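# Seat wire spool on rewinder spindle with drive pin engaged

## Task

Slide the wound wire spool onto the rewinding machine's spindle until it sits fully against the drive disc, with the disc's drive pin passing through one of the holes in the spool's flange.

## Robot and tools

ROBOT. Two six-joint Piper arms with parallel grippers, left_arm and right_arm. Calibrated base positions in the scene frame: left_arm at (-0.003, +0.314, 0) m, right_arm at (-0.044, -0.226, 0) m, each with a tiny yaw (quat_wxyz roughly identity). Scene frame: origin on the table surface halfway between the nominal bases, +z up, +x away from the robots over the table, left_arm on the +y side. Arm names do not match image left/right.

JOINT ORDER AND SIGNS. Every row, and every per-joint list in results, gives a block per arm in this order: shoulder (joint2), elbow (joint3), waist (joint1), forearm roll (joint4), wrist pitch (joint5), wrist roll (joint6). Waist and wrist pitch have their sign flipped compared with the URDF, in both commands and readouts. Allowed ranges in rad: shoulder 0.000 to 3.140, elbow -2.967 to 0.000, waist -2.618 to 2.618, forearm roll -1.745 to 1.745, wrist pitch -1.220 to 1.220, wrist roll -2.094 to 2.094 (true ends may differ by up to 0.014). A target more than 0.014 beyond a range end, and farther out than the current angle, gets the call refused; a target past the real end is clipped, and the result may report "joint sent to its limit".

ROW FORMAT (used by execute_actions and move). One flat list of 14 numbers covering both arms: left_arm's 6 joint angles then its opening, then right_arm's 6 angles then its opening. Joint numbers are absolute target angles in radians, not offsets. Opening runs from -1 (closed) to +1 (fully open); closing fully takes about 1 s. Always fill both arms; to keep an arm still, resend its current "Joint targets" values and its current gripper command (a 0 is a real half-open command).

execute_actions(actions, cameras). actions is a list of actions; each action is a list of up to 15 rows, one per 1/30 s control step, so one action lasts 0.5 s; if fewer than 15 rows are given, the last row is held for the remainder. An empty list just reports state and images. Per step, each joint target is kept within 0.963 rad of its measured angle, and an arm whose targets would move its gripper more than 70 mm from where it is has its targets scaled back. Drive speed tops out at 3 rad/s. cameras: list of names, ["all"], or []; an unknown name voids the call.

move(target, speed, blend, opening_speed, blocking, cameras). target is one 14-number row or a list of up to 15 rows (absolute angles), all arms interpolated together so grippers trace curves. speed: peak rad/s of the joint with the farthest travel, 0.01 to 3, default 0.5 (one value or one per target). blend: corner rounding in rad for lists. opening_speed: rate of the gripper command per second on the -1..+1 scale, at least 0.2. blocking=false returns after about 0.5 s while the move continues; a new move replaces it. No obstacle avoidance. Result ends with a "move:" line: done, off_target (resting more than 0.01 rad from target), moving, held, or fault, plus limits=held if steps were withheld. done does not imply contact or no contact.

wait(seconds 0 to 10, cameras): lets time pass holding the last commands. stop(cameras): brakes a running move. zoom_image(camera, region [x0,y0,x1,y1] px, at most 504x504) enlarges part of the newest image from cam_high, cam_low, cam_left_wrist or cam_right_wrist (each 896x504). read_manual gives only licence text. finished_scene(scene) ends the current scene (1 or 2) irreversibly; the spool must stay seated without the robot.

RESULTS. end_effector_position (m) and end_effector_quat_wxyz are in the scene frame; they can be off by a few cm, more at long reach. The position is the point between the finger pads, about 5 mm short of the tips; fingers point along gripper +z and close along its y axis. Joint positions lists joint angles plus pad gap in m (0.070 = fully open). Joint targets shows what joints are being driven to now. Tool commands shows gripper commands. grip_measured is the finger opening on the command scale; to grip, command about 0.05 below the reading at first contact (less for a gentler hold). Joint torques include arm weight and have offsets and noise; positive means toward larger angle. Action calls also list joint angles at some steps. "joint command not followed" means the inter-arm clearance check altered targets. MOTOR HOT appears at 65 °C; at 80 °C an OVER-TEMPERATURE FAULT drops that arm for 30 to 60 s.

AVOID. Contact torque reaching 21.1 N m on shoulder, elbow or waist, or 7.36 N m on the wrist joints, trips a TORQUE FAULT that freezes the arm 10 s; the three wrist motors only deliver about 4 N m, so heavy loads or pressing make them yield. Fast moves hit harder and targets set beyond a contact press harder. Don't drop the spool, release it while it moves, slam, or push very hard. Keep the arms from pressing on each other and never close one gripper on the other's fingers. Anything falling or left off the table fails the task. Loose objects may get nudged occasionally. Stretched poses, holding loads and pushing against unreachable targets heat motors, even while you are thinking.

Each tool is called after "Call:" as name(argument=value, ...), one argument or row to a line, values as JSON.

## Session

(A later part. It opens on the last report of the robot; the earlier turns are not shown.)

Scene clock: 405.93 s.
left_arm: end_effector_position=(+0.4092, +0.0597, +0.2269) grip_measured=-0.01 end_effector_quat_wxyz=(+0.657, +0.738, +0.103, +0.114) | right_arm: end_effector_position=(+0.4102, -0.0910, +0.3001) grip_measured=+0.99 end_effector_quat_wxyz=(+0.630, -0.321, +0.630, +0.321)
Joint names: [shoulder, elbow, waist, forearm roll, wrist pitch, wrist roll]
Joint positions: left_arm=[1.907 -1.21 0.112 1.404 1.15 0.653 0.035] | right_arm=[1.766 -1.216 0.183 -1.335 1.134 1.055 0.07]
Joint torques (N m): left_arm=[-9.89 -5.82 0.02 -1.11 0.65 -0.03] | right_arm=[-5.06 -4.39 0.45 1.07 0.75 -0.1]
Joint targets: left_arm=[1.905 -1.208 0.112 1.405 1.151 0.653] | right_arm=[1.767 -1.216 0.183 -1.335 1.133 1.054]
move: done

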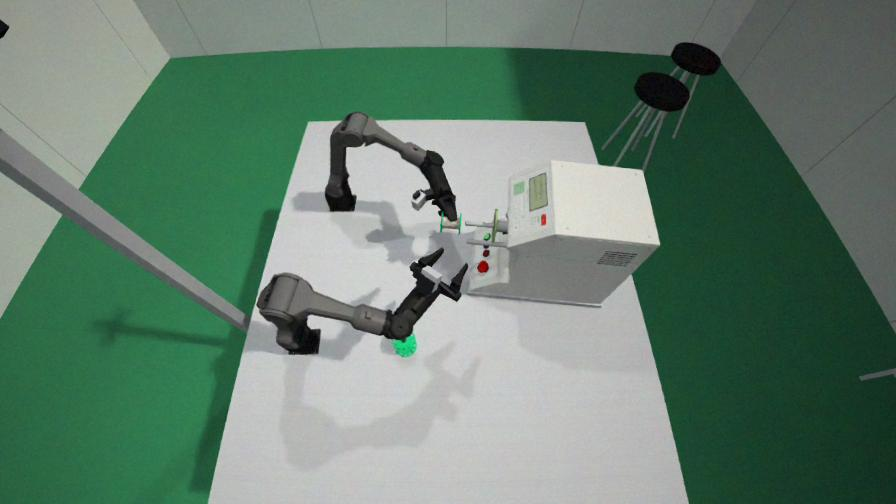

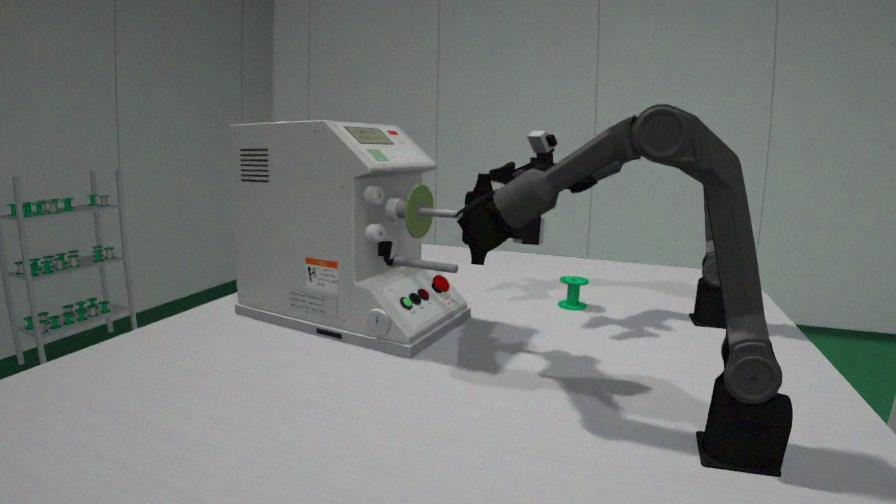

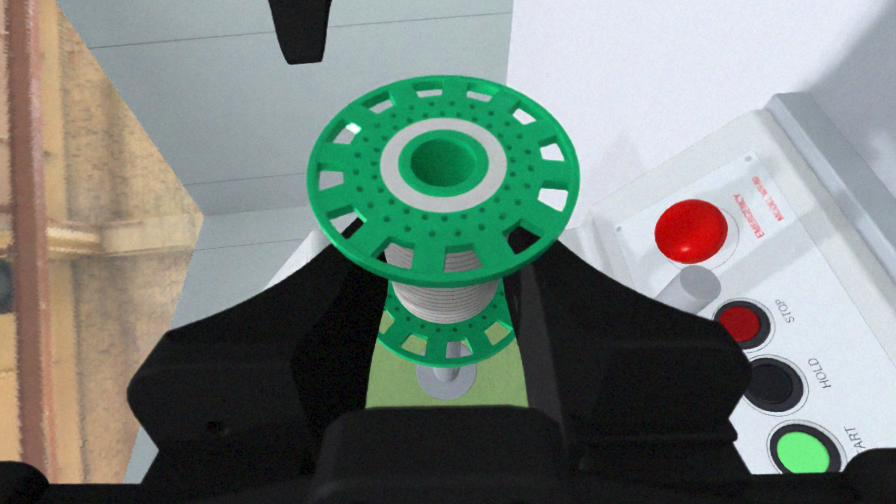

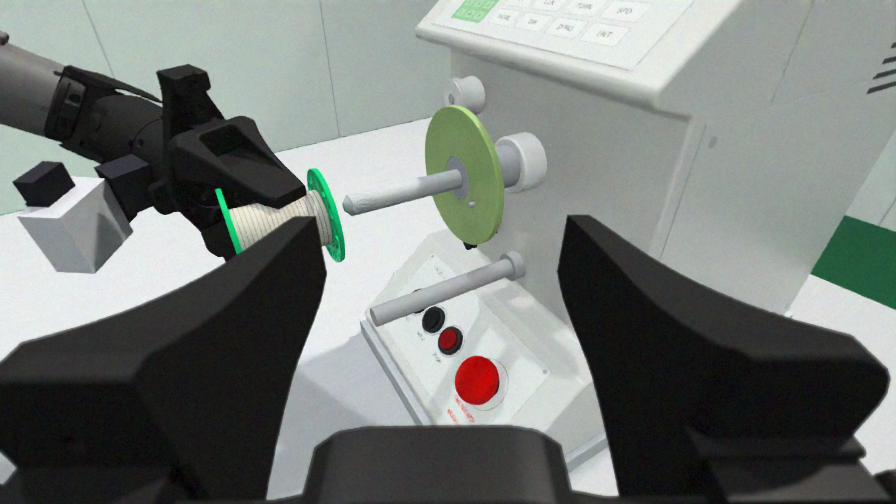

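Call:
zoom_image(
  camera="cam_right_wrist",
  region=[210, 150, 390, 280],
)

Call:
zoom_image(
  camera="cam_high",
  region=[435, 205, 475, 240],
)

Call:
zoom_image(
  camera="cam_high",
  region=[460, 205, 500, 240],
)

Scaled by 2.800 from the camera's 896x504 image, which has a finer 1280x720 frame.

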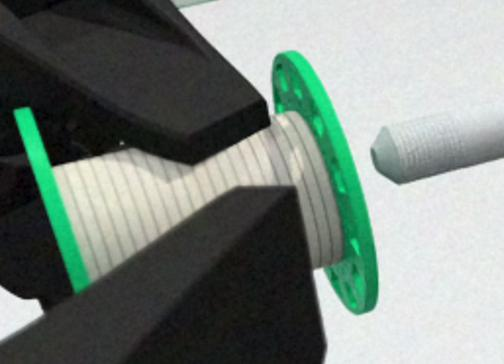

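Scaled by 12.600 from the camera's 896x504 image, which has a finer 1280x720 frame.

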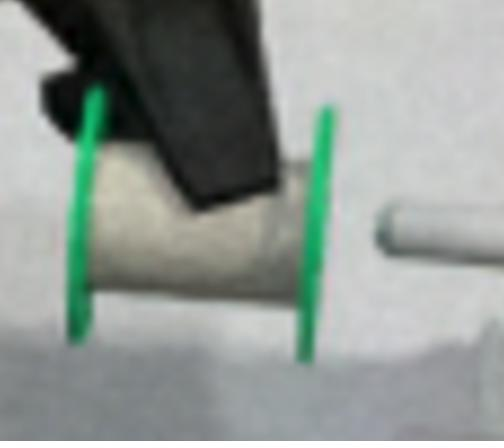

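Scaled by 12.600 from the camera's 896x504 image, which has a finer 1280x720 frame.

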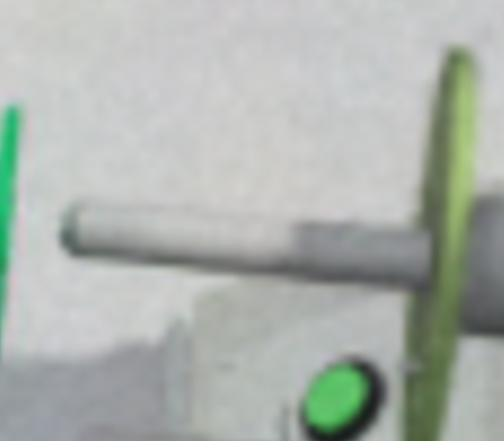

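Call:
zoom_image(
  camera="cam_right_wrist",
  region=[290, 160, 390, 270],
)

Call:
zoom_image(
  camera="cam_right_wrist",
  region=[330, 140, 490, 230],
)

Scaled by 4.582 from the camera's 896x504 image, which has a finer 1280x720 frame.

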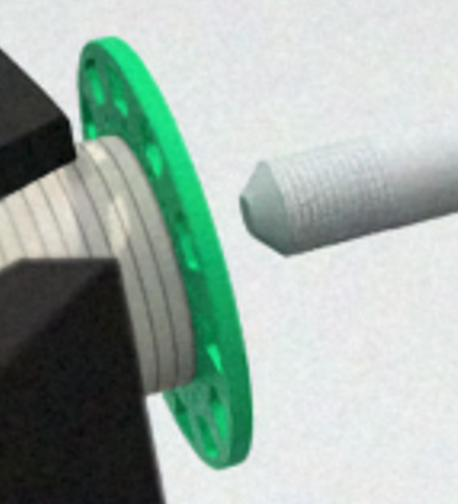

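Scaled by 3.150 from the camera's 896x504 image, which has a finer 1280x720 frame.

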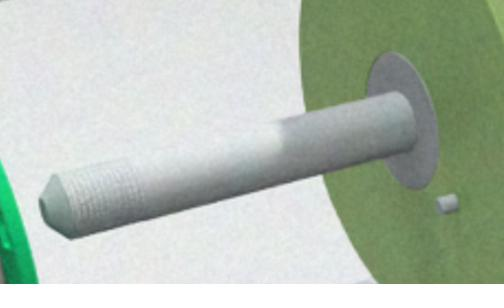

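Call:
move(
  target=[1.9185, -1.2324, 0.1051, 1.4136, 1.1540, 0.6403, -0.09, 1.7668, -1.2160, 0.1830, -1.3348, 1.1334, 1.0545, 1.0],
  speed=0.1,
  cameras=["all"],
)

Call:
zoom_image(
  camera="cam_right_wrist",
  region=[290, 160, 390, 270],
)

Call:
zoom_image(
  camera="cam_high",
  region=[435, 205, 475, 240],
)

Call:
zoom_image(
  camera="cam_left_wrist",
  region=[405, 325, 485, 405],
)

Scene clock: 436.47 s.
left_arm: end_effector_position=(+0.4137, +0.0615, +0.2281) grip_measured=-0.01 end_effector_quat_wxyz=(+0.658, +0.738, +0.103, +0.114) | right_arm: end_effector_position=(+0.4102, -0.0910, +0.3001) grip_measured=+0.99 end_effector_quat_wxyz=(+0.630, -0.321, +0.630, +0.321)
Joint names: [shoulder, elbow, waist, forearm roll, wrist pitch, wrist roll]
Joint positions: left_arm=[1.918 -1.232 0.105 1.413 1.154 0.641 0.035] | right_arm=[1.766 -1.216 0.183 -1.335 1.134 1.055 0.07]
Joint torques (N m): left_arm=[-8.22 -7.54 0 -1.09 0.65 -0.17] | right_arm=[-5.06 -4.41 0.51 1.07 0.73 -0.11]
Joint targets: left_arm=[1.919 -1.232 0.105 1.414 1.154 0.640] | right_arm=[1.767 -1.216 0.183 -1.335 1.133 1.054]
move: done

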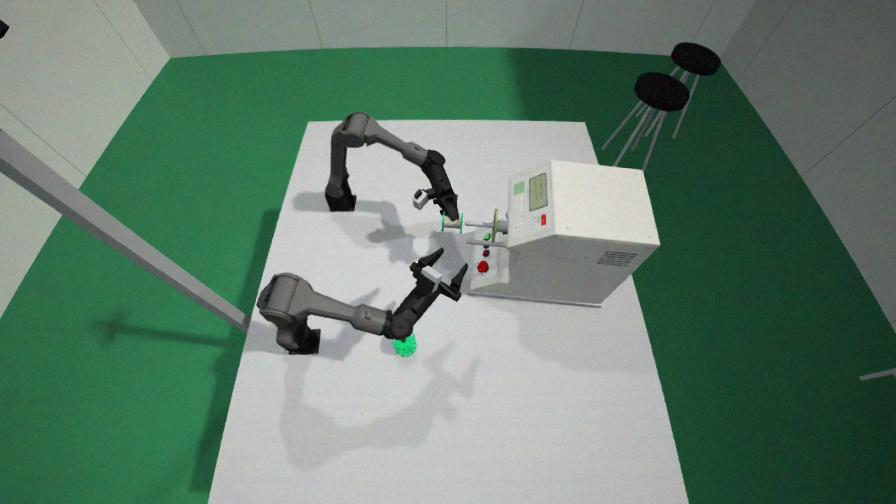

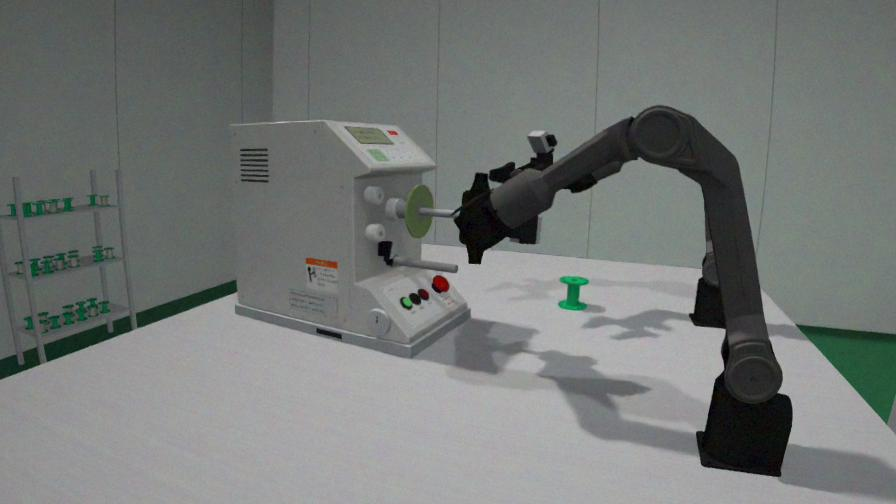

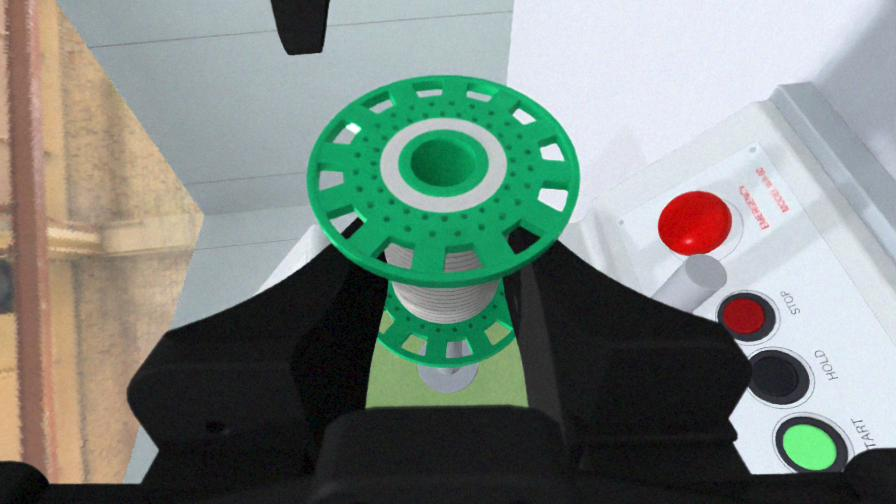

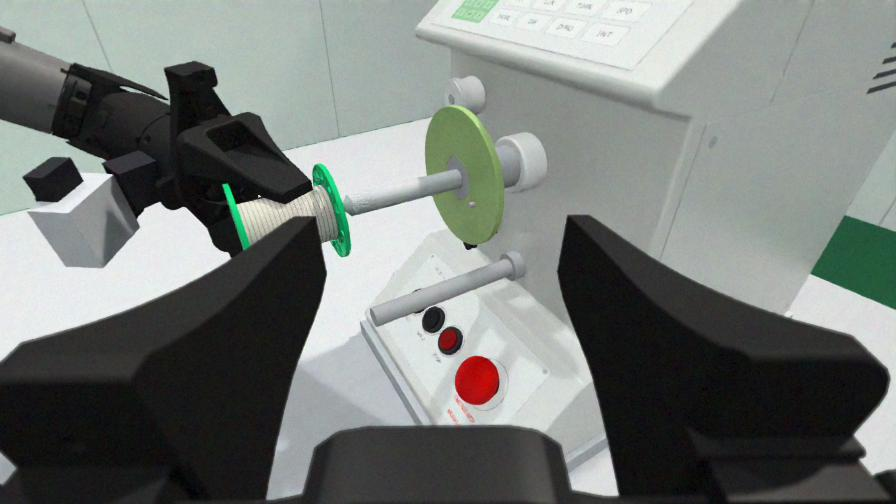

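Scaled by 4.582 from the camera's 896x504 image, which has a finer 1280x720 frame.

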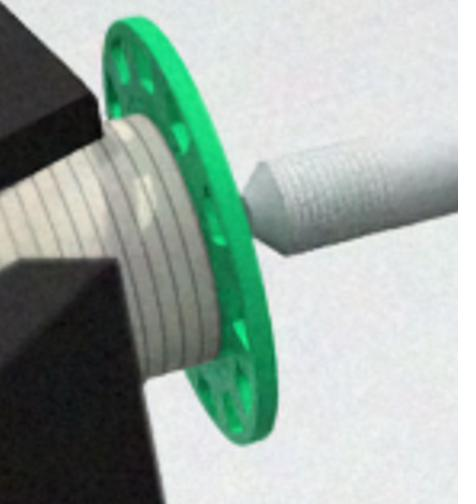

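Scaled by 12.600 from the camera's 896x504 image, which has a finer 1280x720 frame.

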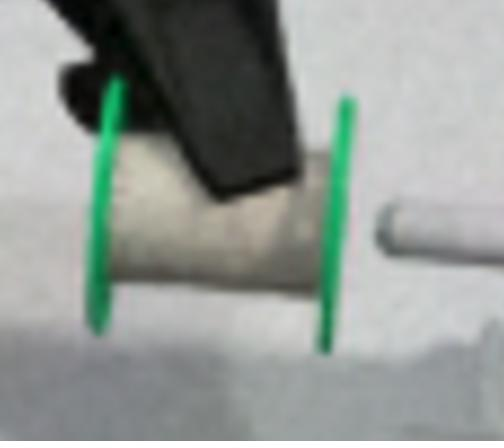

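Scaled by 6.300 from the camera's 896x504 image, which has a finer 1280x720 frame.

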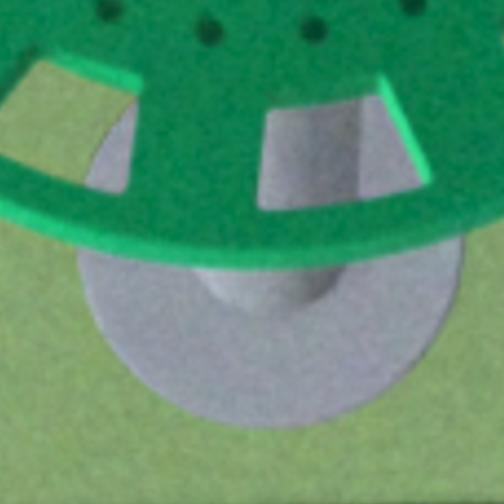

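Call:
zoom_image(
  camera="cam_left_wrist",
  region=[295, 65, 595, 290],
)

Call:
zoom_image(
  camera="cam_left_wrist",
  region=[365, 260, 530, 400],
)

Scaled by 1.680 from the camera's 896x504 image, which has a finer 1280x720 frame.

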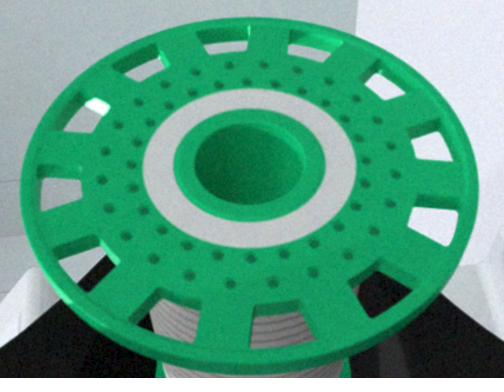

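Scaled by 3.055 from the camera's 896x504 image, which has a finer 1280x720 frame.

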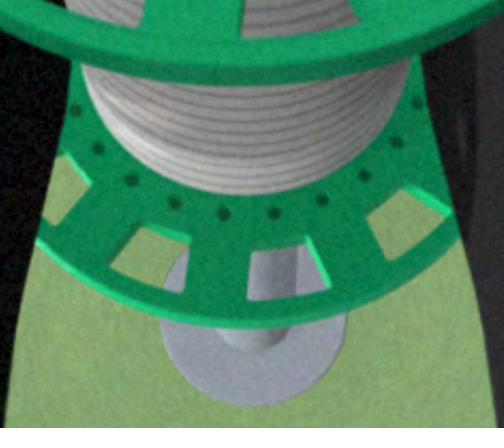

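Call:
move(
  target=[1.9493, -1.2822, 0.1046, 1.4222, 1.1516, 0.6197, -0.09, 1.7668, -1.2160, 0.1830, -1.3348, 1.1334, 1.0545, 1.0],
  speed=0.05,
  cameras=["cam_high", "cam_left_wrist", "cam_right_wrist"],
)

Call:
zoom_image(
  camera="cam_right_wrist",
  region=[290, 160, 390, 270],
)

Call:
zoom_image(
  camera="cam_high",
  region=[435, 205, 475, 240],
)

Call:
zoom_image(
  camera="cam_left_wrist",
  region=[405, 325, 485, 405],
)

Scene clock: 462.43 s.
left_arm: end_effector_position=(+0.4236, +0.0602, +0.2279) grip_measured=-0.01 end_effector_quat_wxyz=(+0.658, +0.738, +0.103, +0.113) | right_arm: end_effector_position=(+0.4102, -0.0910, +0.3001) grip_measured=+0.99 end_effector_quat_wxyz=(+0.630, -0.321, +0.630, +0.321)
Joint names: [shoulder, elbow, waist, forearm roll, wrist pitch, wrist roll]
Joint positions: left_arm=[1.95 -1.283 0.105 1.422 1.152 0.62 0.035] | right_arm=[1.766 -1.216 0.183 -1.335 1.134 1.055 0.07]
Joint torques (N m): left_arm=[-8.8 -7.5 -0.01 -1.09 0.52 -0.18] | right_arm=[-5.06 -4.44 0.61 1.06 0.7 -0.13]
Joint targets: left_arm=[1.949 -1.282 0.105 1.422 1.152 0.620] | right_arm=[1.767 -1.216 0.183 -1.335 1.133 1.054]
move: done
Images, in order (width x height): cam_high 896x504, cam_left_wrist 896x504, cam_right_wrist 896x504.

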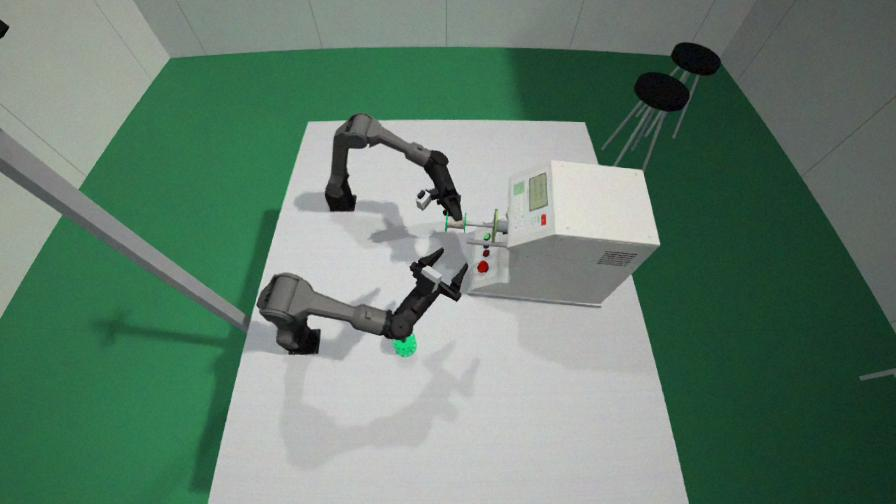

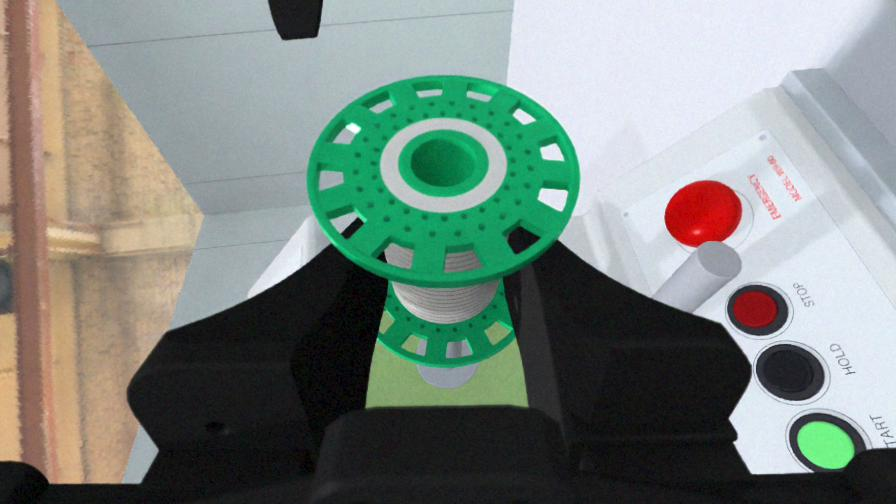

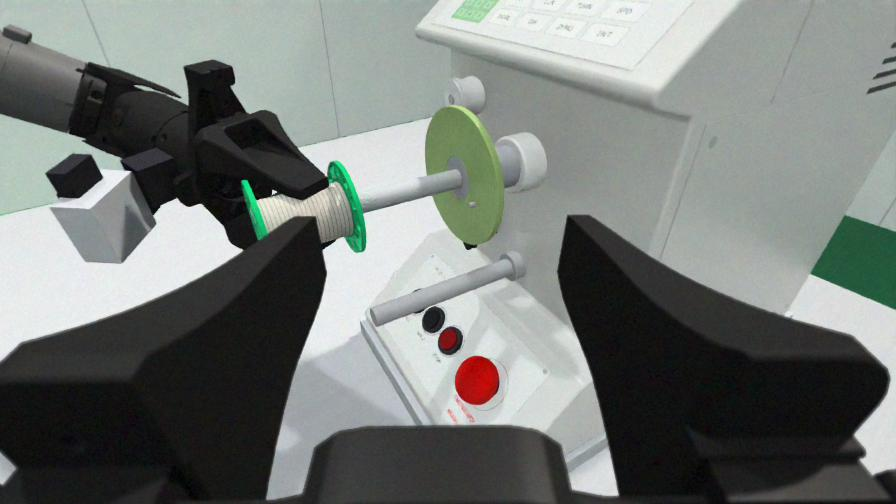

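Scaled by 4.582 from the camera's 896x504 image, which has a finer 1280x720 frame.

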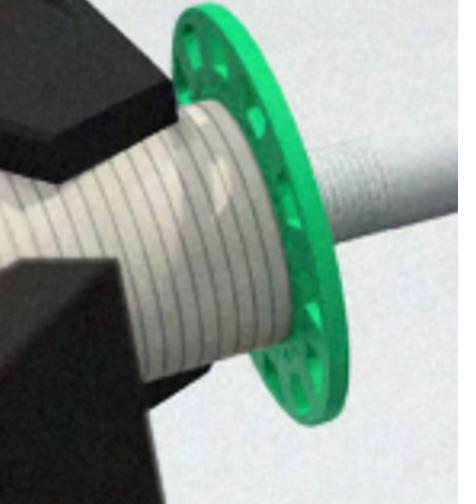

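Scaled by 12.600 from the camera's 896x504 image, which has a finer 1280x720 frame.

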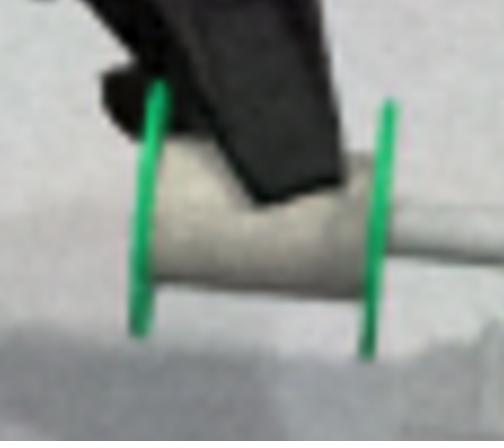

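Scaled by 6.300 from the camera's 896x504 image, which has a finer 1280x720 frame.

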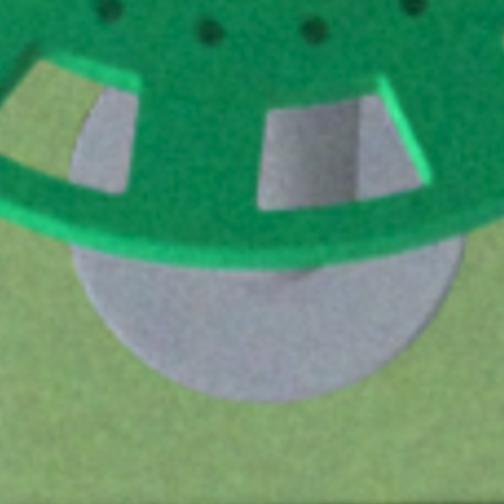

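Call:
move(
  target=[2.0120, -1.3862, 0.1035, 1.4412, 1.1467, 0.5747, -0.09, 1.7668, -1.2160, 0.1830, -1.3348, 1.1334, 1.0545, 1.0],
  speed=0.07,
  cameras=["cam_high", "cam_left_wrist", "cam_right_wrist"],
)

Call:
zoom_image(
  camera="cam_right_wrist",
  region=[290, 110, 510, 280],
)

Call:
zoom_image(
  camera="cam_left_wrist",
  region=[405, 325, 485, 405],
)

Scene clock: 467.07 s.
left_arm: end_effector_position=(+0.4429, +0.0584, +0.2280) grip_measured=-0.01 end_effector_quat_wxyz=(+0.658, +0.738, +0.102, +0.113) | right_arm: end_effector_position=(+0.4102, -0.0910, +0.3001) grip_measured=+0.99 end_effector_quat_wxyz=(+0.630, -0.321, +0.630, +0.321)
Joint names: [shoulder, elbow, waist, forearm roll, wrist pitch, wrist roll]
Joint positions: left_arm=[2.011 -1.386 0.104 1.442 1.149 0.575 0.035] | right_arm=[1.766 -1.216 0.183 -1.335 1.134 1.055 0.07]
Joint torques (N m): left_arm=[-7.35 -9.3 -1.36 -2.21 -0.88 -0.07] | right_arm=[-5.06 -4.49 0.67 1.05 0.69 -0.15]
Joint targets: left_arm=[2.012 -1.386 0.104 1.441 1.147 0.575] | right_arm=[1.767 -1.216 0.183 -1.335 1.133 1.055]
move: done
Images, in order (width x height): cam_high 896x504, cam_left_wrist 896x504, cam_right_wrist 896x504.

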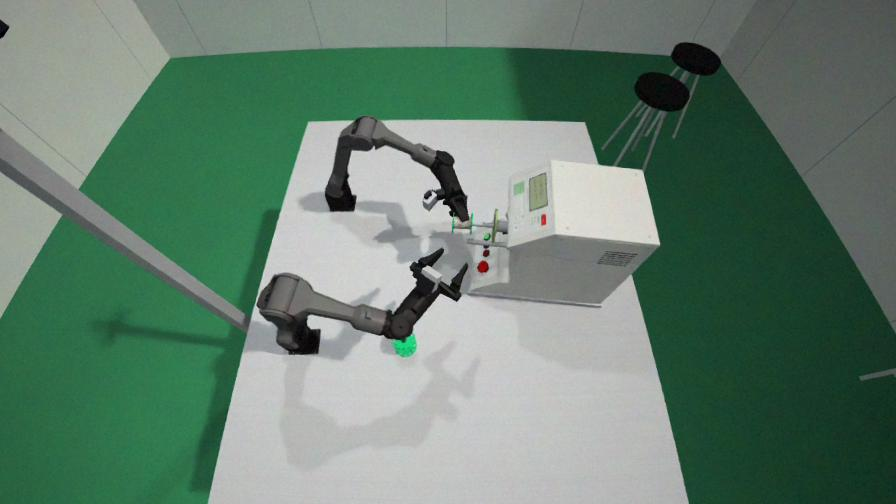

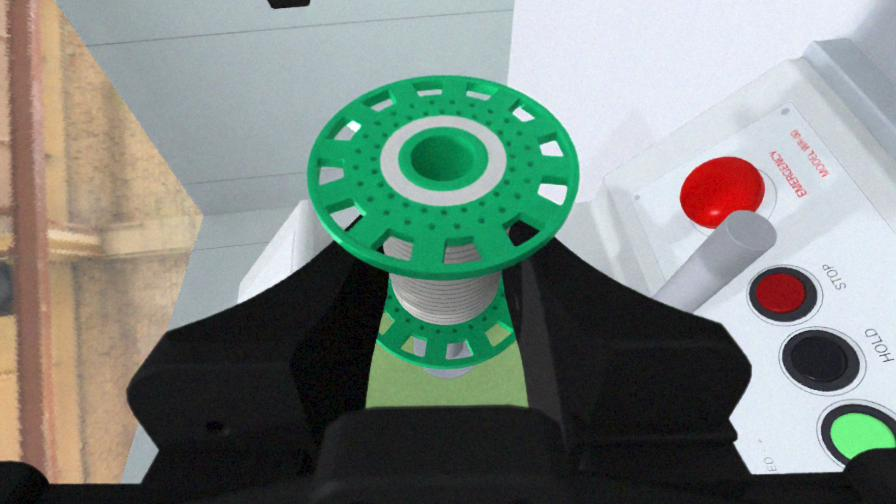

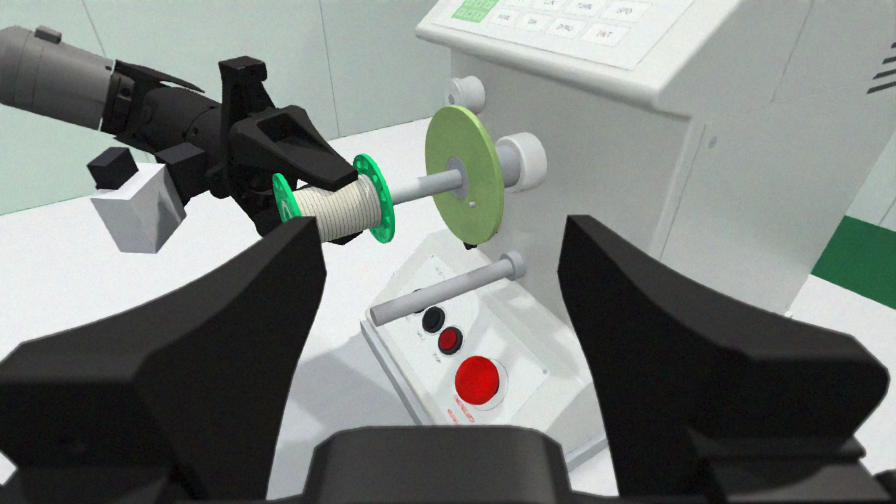

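Scaled by 2.291 from the camera's 896x504 image, which has a finer 1280x720 frame.

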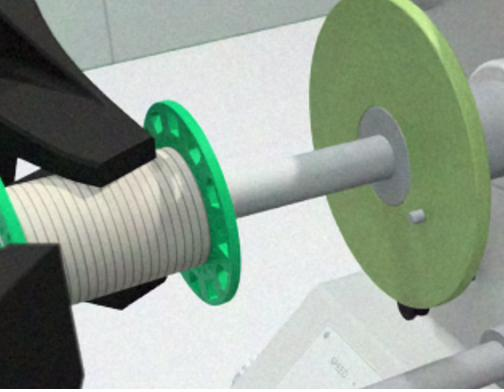

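Scaled by 6.300 from the camera's 896x504 image, which has a finer 1280x720 frame.

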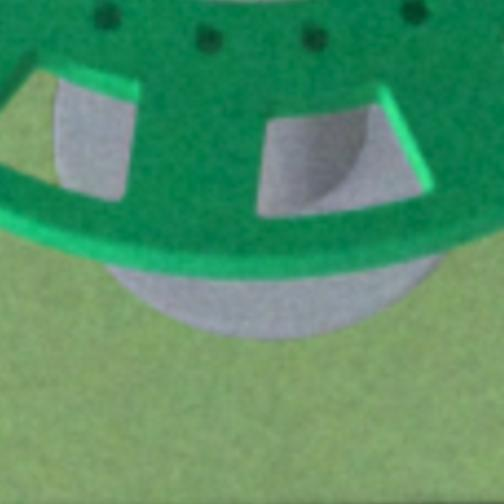

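Call:
move(
  target=[2.0479, -1.4473, 0.1069, 1.4403, 1.1241, 0.5499, -0.09, 1.7668, -1.2160, 0.1830, -1.3348, 1.1334, 1.0545, 1.0],
  speed=0.05,
  cameras=["cam_high", "cam_left_wrist", "cam_right_wrist"],
)

Call:
zoom_image(
  camera="cam_right_wrist",
  region=[290, 110, 510, 280],
)

Call:
zoom_image(
  camera="cam_left_wrist",
  region=[405, 325, 485, 405],
)

Scene clock: 493.83 s.
left_arm: end_effector_position=(+0.4586, +0.0571, +0.2278) grip_measured=-0.01 end_effector_quat_wxyz=(+0.656, +0.737, +0.110, +0.120) | right_arm: end_effector_position=(+0.4102, -0.0910, +0.3001) grip_measured=+0.99 end_effector_quat_wxyz=(+0.630, -0.321, +0.630, +0.321)
Joint names: [shoulder, elbow, waist, forearm roll, wrist pitch, wrist roll]
Joint positions: left_arm=[2.048 -1.448 0.107 1.44 1.124 0.55 0.035] | right_arm=[1.766 -1.216 0.183 -1.335 1.134 1.055 0.07]
Joint torques (N m): left_arm=[-7.49 -7 -1.3 -1.19 -0.51 -0.13] | right_arm=[-4.97 -4.51 1.14 0.99 0.59 -0.1]
Joint targets: left_arm=[2.048 -1.447 0.107 1.440 1.124 0.550] | right_arm=[1.767 -1.216 0.183 -1.335 1.133 1.055]
move: done
Images, in order (width x height): cam_high 896x504, cam_left_wrist 896x504, cam_right_wrist 896x504.

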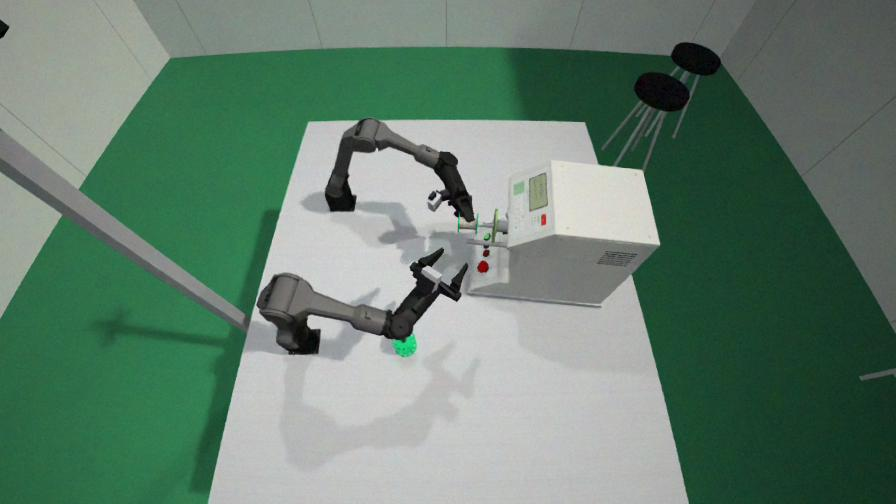

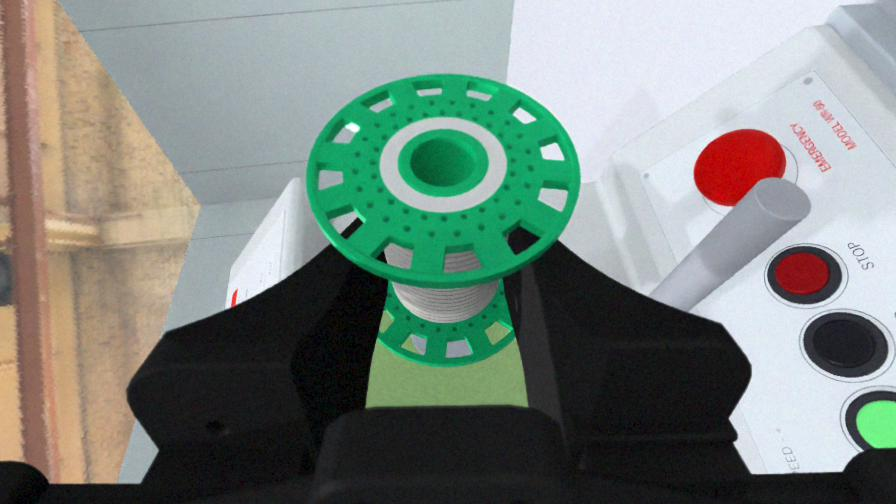

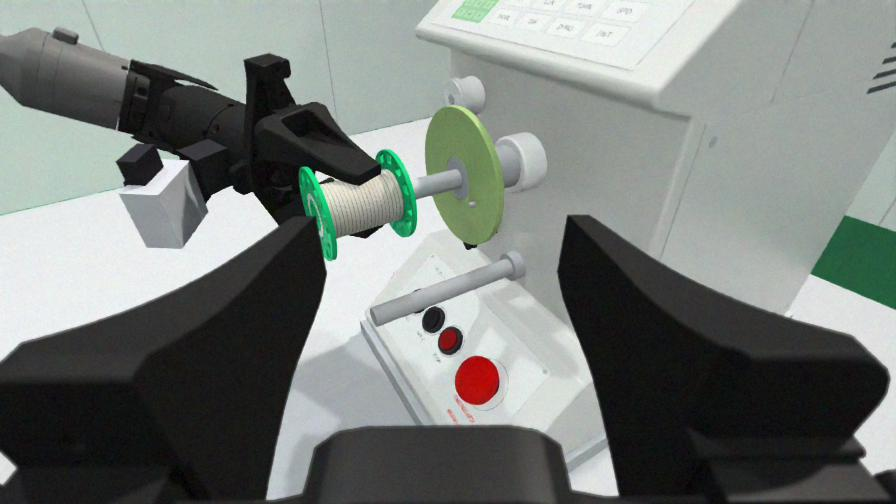

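Scaled by 2.291 from the camera's 896x504 image, which has a finer 1280x720 frame.

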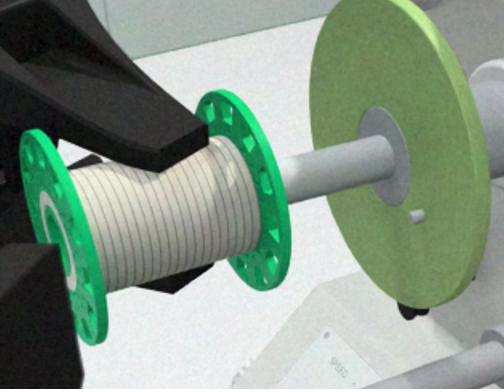

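Scaled by 6.300 from the camera's 896x504 image, which has a finer 1280x720 frame.

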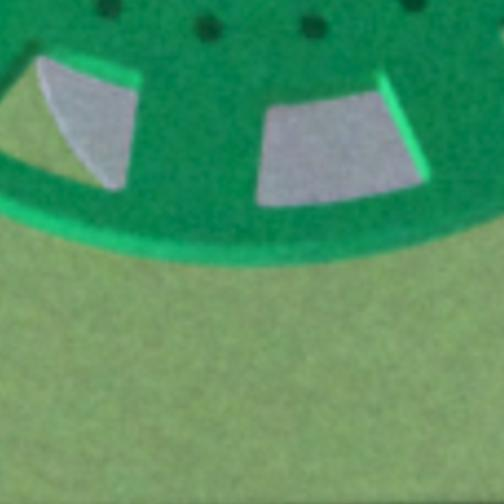

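Call:
zoom_image(
  camera="cam_right_wrist",
  region=[370, 140, 490, 250],
)

Scaled by 4.200 from the camera's 896x504 image, which has a finer 1280x720 frame.

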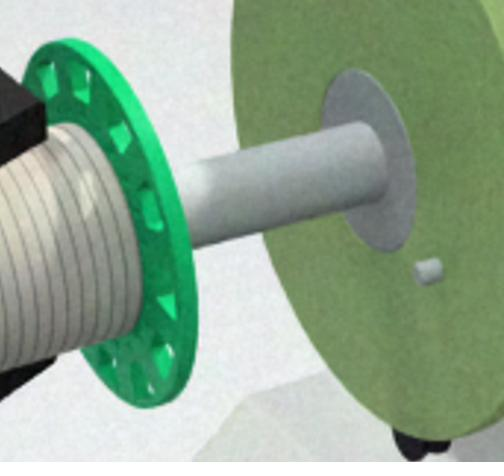

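Call:
move(
  target=[
    [2.0975, -1.5333, 0.1061, 1.4581, 1.1203, 0.5097, -0.09, 1.7668, -1.2160, 0.1830, -1.3348, 1.1334, 1.0545, 1.0],
    [2.1491, -1.6249, 0.1054, 1.4778, 1.1169, 0.4655, -0.09, 1.7668, -1.2160, 0.1830, -1.3348, 1.1334, 1.0545, 1.0],
  ],
  speed=0.07,
  blend=0.03,
  cameras=["cam_high", "cam_left_wrist", "cam_right_wrist"],
)

Call:
zoom_image(
  camera="cam_right_wrist",
  region=[380, 130, 510, 250],
)

Call:
zoom_image(
  camera="cam_left_wrist",
  region=[365, 260, 530, 410],
)

Scene clock: 507.33 s.
left_arm: end_effector_position=(+0.4883, +0.0538, +0.2279) grip_measured=-0.01 end_effector_quat_wxyz=(+0.656, +0.737, +0.110, +0.120) | right_arm: end_effector_position=(+0.4102, -0.0910, +0.3001) grip_measured=+0.99 end_effector_quat_wxyz=(+0.630, -0.321, +0.630, +0.321)
Joint names: [shoulder, elbow, waist, forearm roll, wrist pitch, wrist roll]
Joint positions: left_arm=[2.149 -1.625 0.106 1.477 1.117 0.466 0.035] | right_arm=[1.766 -1.216 0.183 -1.335 1.134 1.055 0.07]
Joint torques (N m): left_arm=[-8.72 -6.87 -4.4 -1.08 -0.67 -0.07] | right_arm=[-4.95 -4.59 1.26 0.97 0.55 -0.08]
Joint targets: left_arm=[2.149 -1.625 0.105 1.478 1.117 0.466] | right_arm=[1.767 -1.216 0.183 -1.335 1.133 1.055]
move: done
Images, in order (width x height): cam_high 896x504, cam_left_wrist 896x504, cam_right_wrist 896x504.

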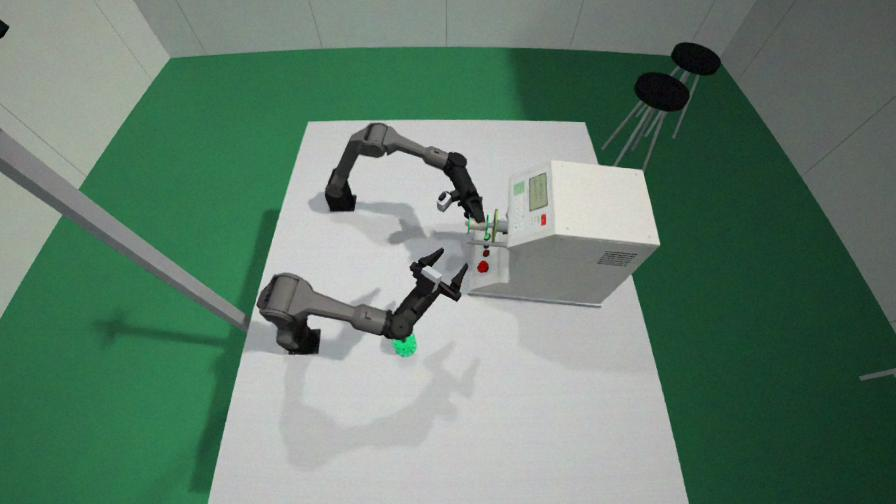

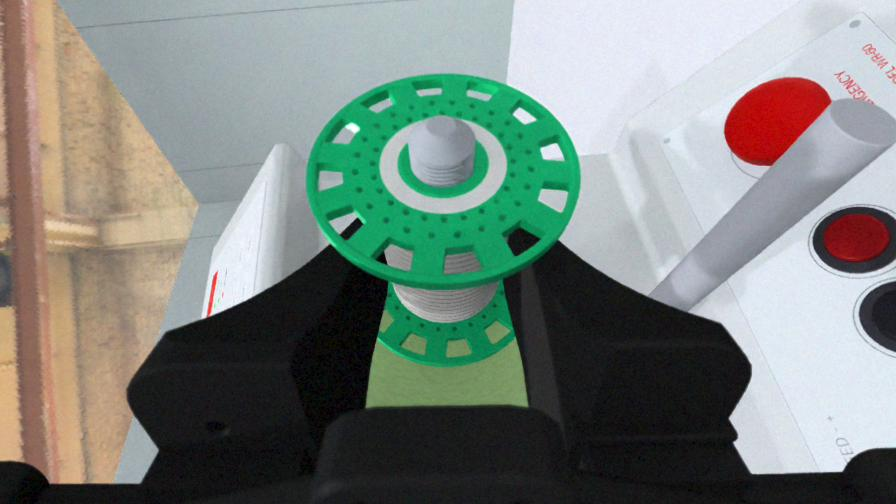

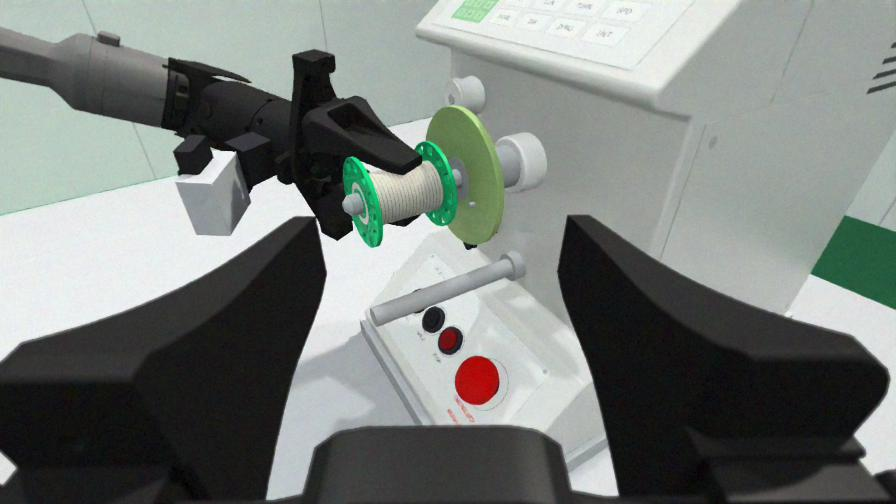

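Scaled by 3.877 from the camera's 896x504 image, which has a finer 1280x720 frame.

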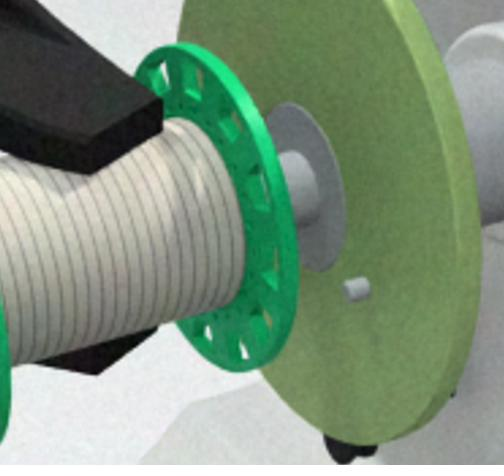

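Scaled by 3.055 from the camera's 896x504 image, which has a finer 1280x720 frame.

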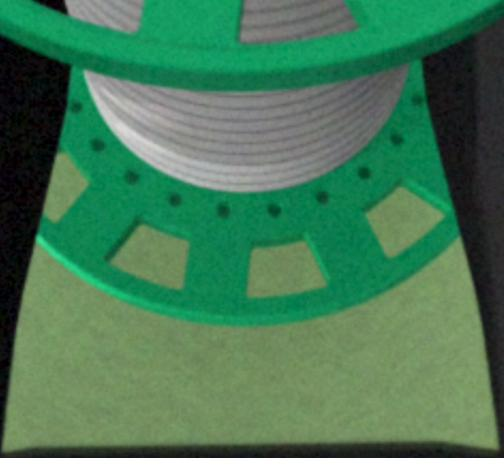

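Call:
zoom_image(
  camera="cam_right_wrist",
  region=[425, 170, 485, 230],
)

Call:
zoom_image(
  camera="cam_left_wrist",
  region=[370, 90, 520, 230],
)

Scaled by 8.400 from the camera's 896x504 image, which has a finer 1280x720 frame.

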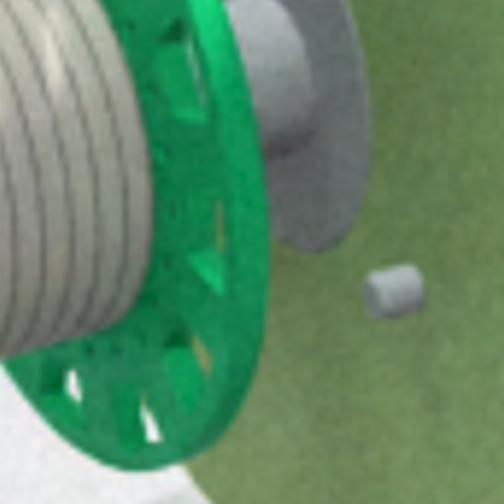

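Scaled by 3.360 from the camera's 896x504 image, which has a finer 1280x720 frame.

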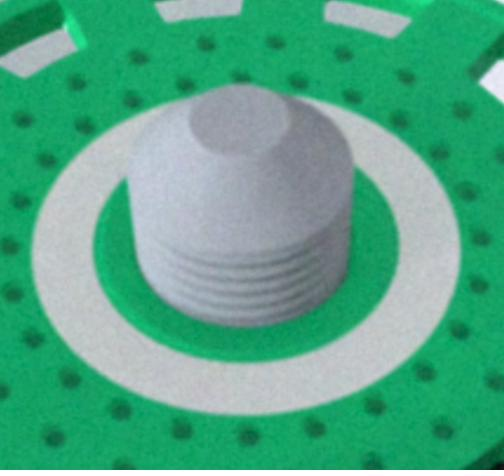

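Call:
zoom_image(
  camera="cam_right_wrist",
  region=[410, 130, 480, 230],
)

Call:
zoom_image(
  camera="cam_right_wrist",
  region=[420, 95, 520, 255],
)

Scaled by 5.040 from the camera's 896x504 image, which has a finer 1280x720 frame.

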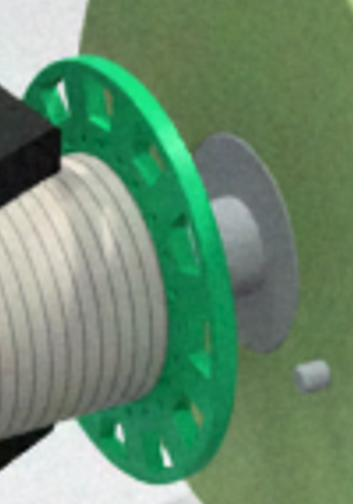

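Scaled by 3.150 from the camera's 896x504 image, which has a finer 1280x720 frame.

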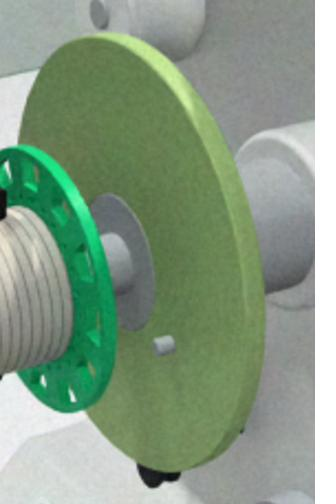

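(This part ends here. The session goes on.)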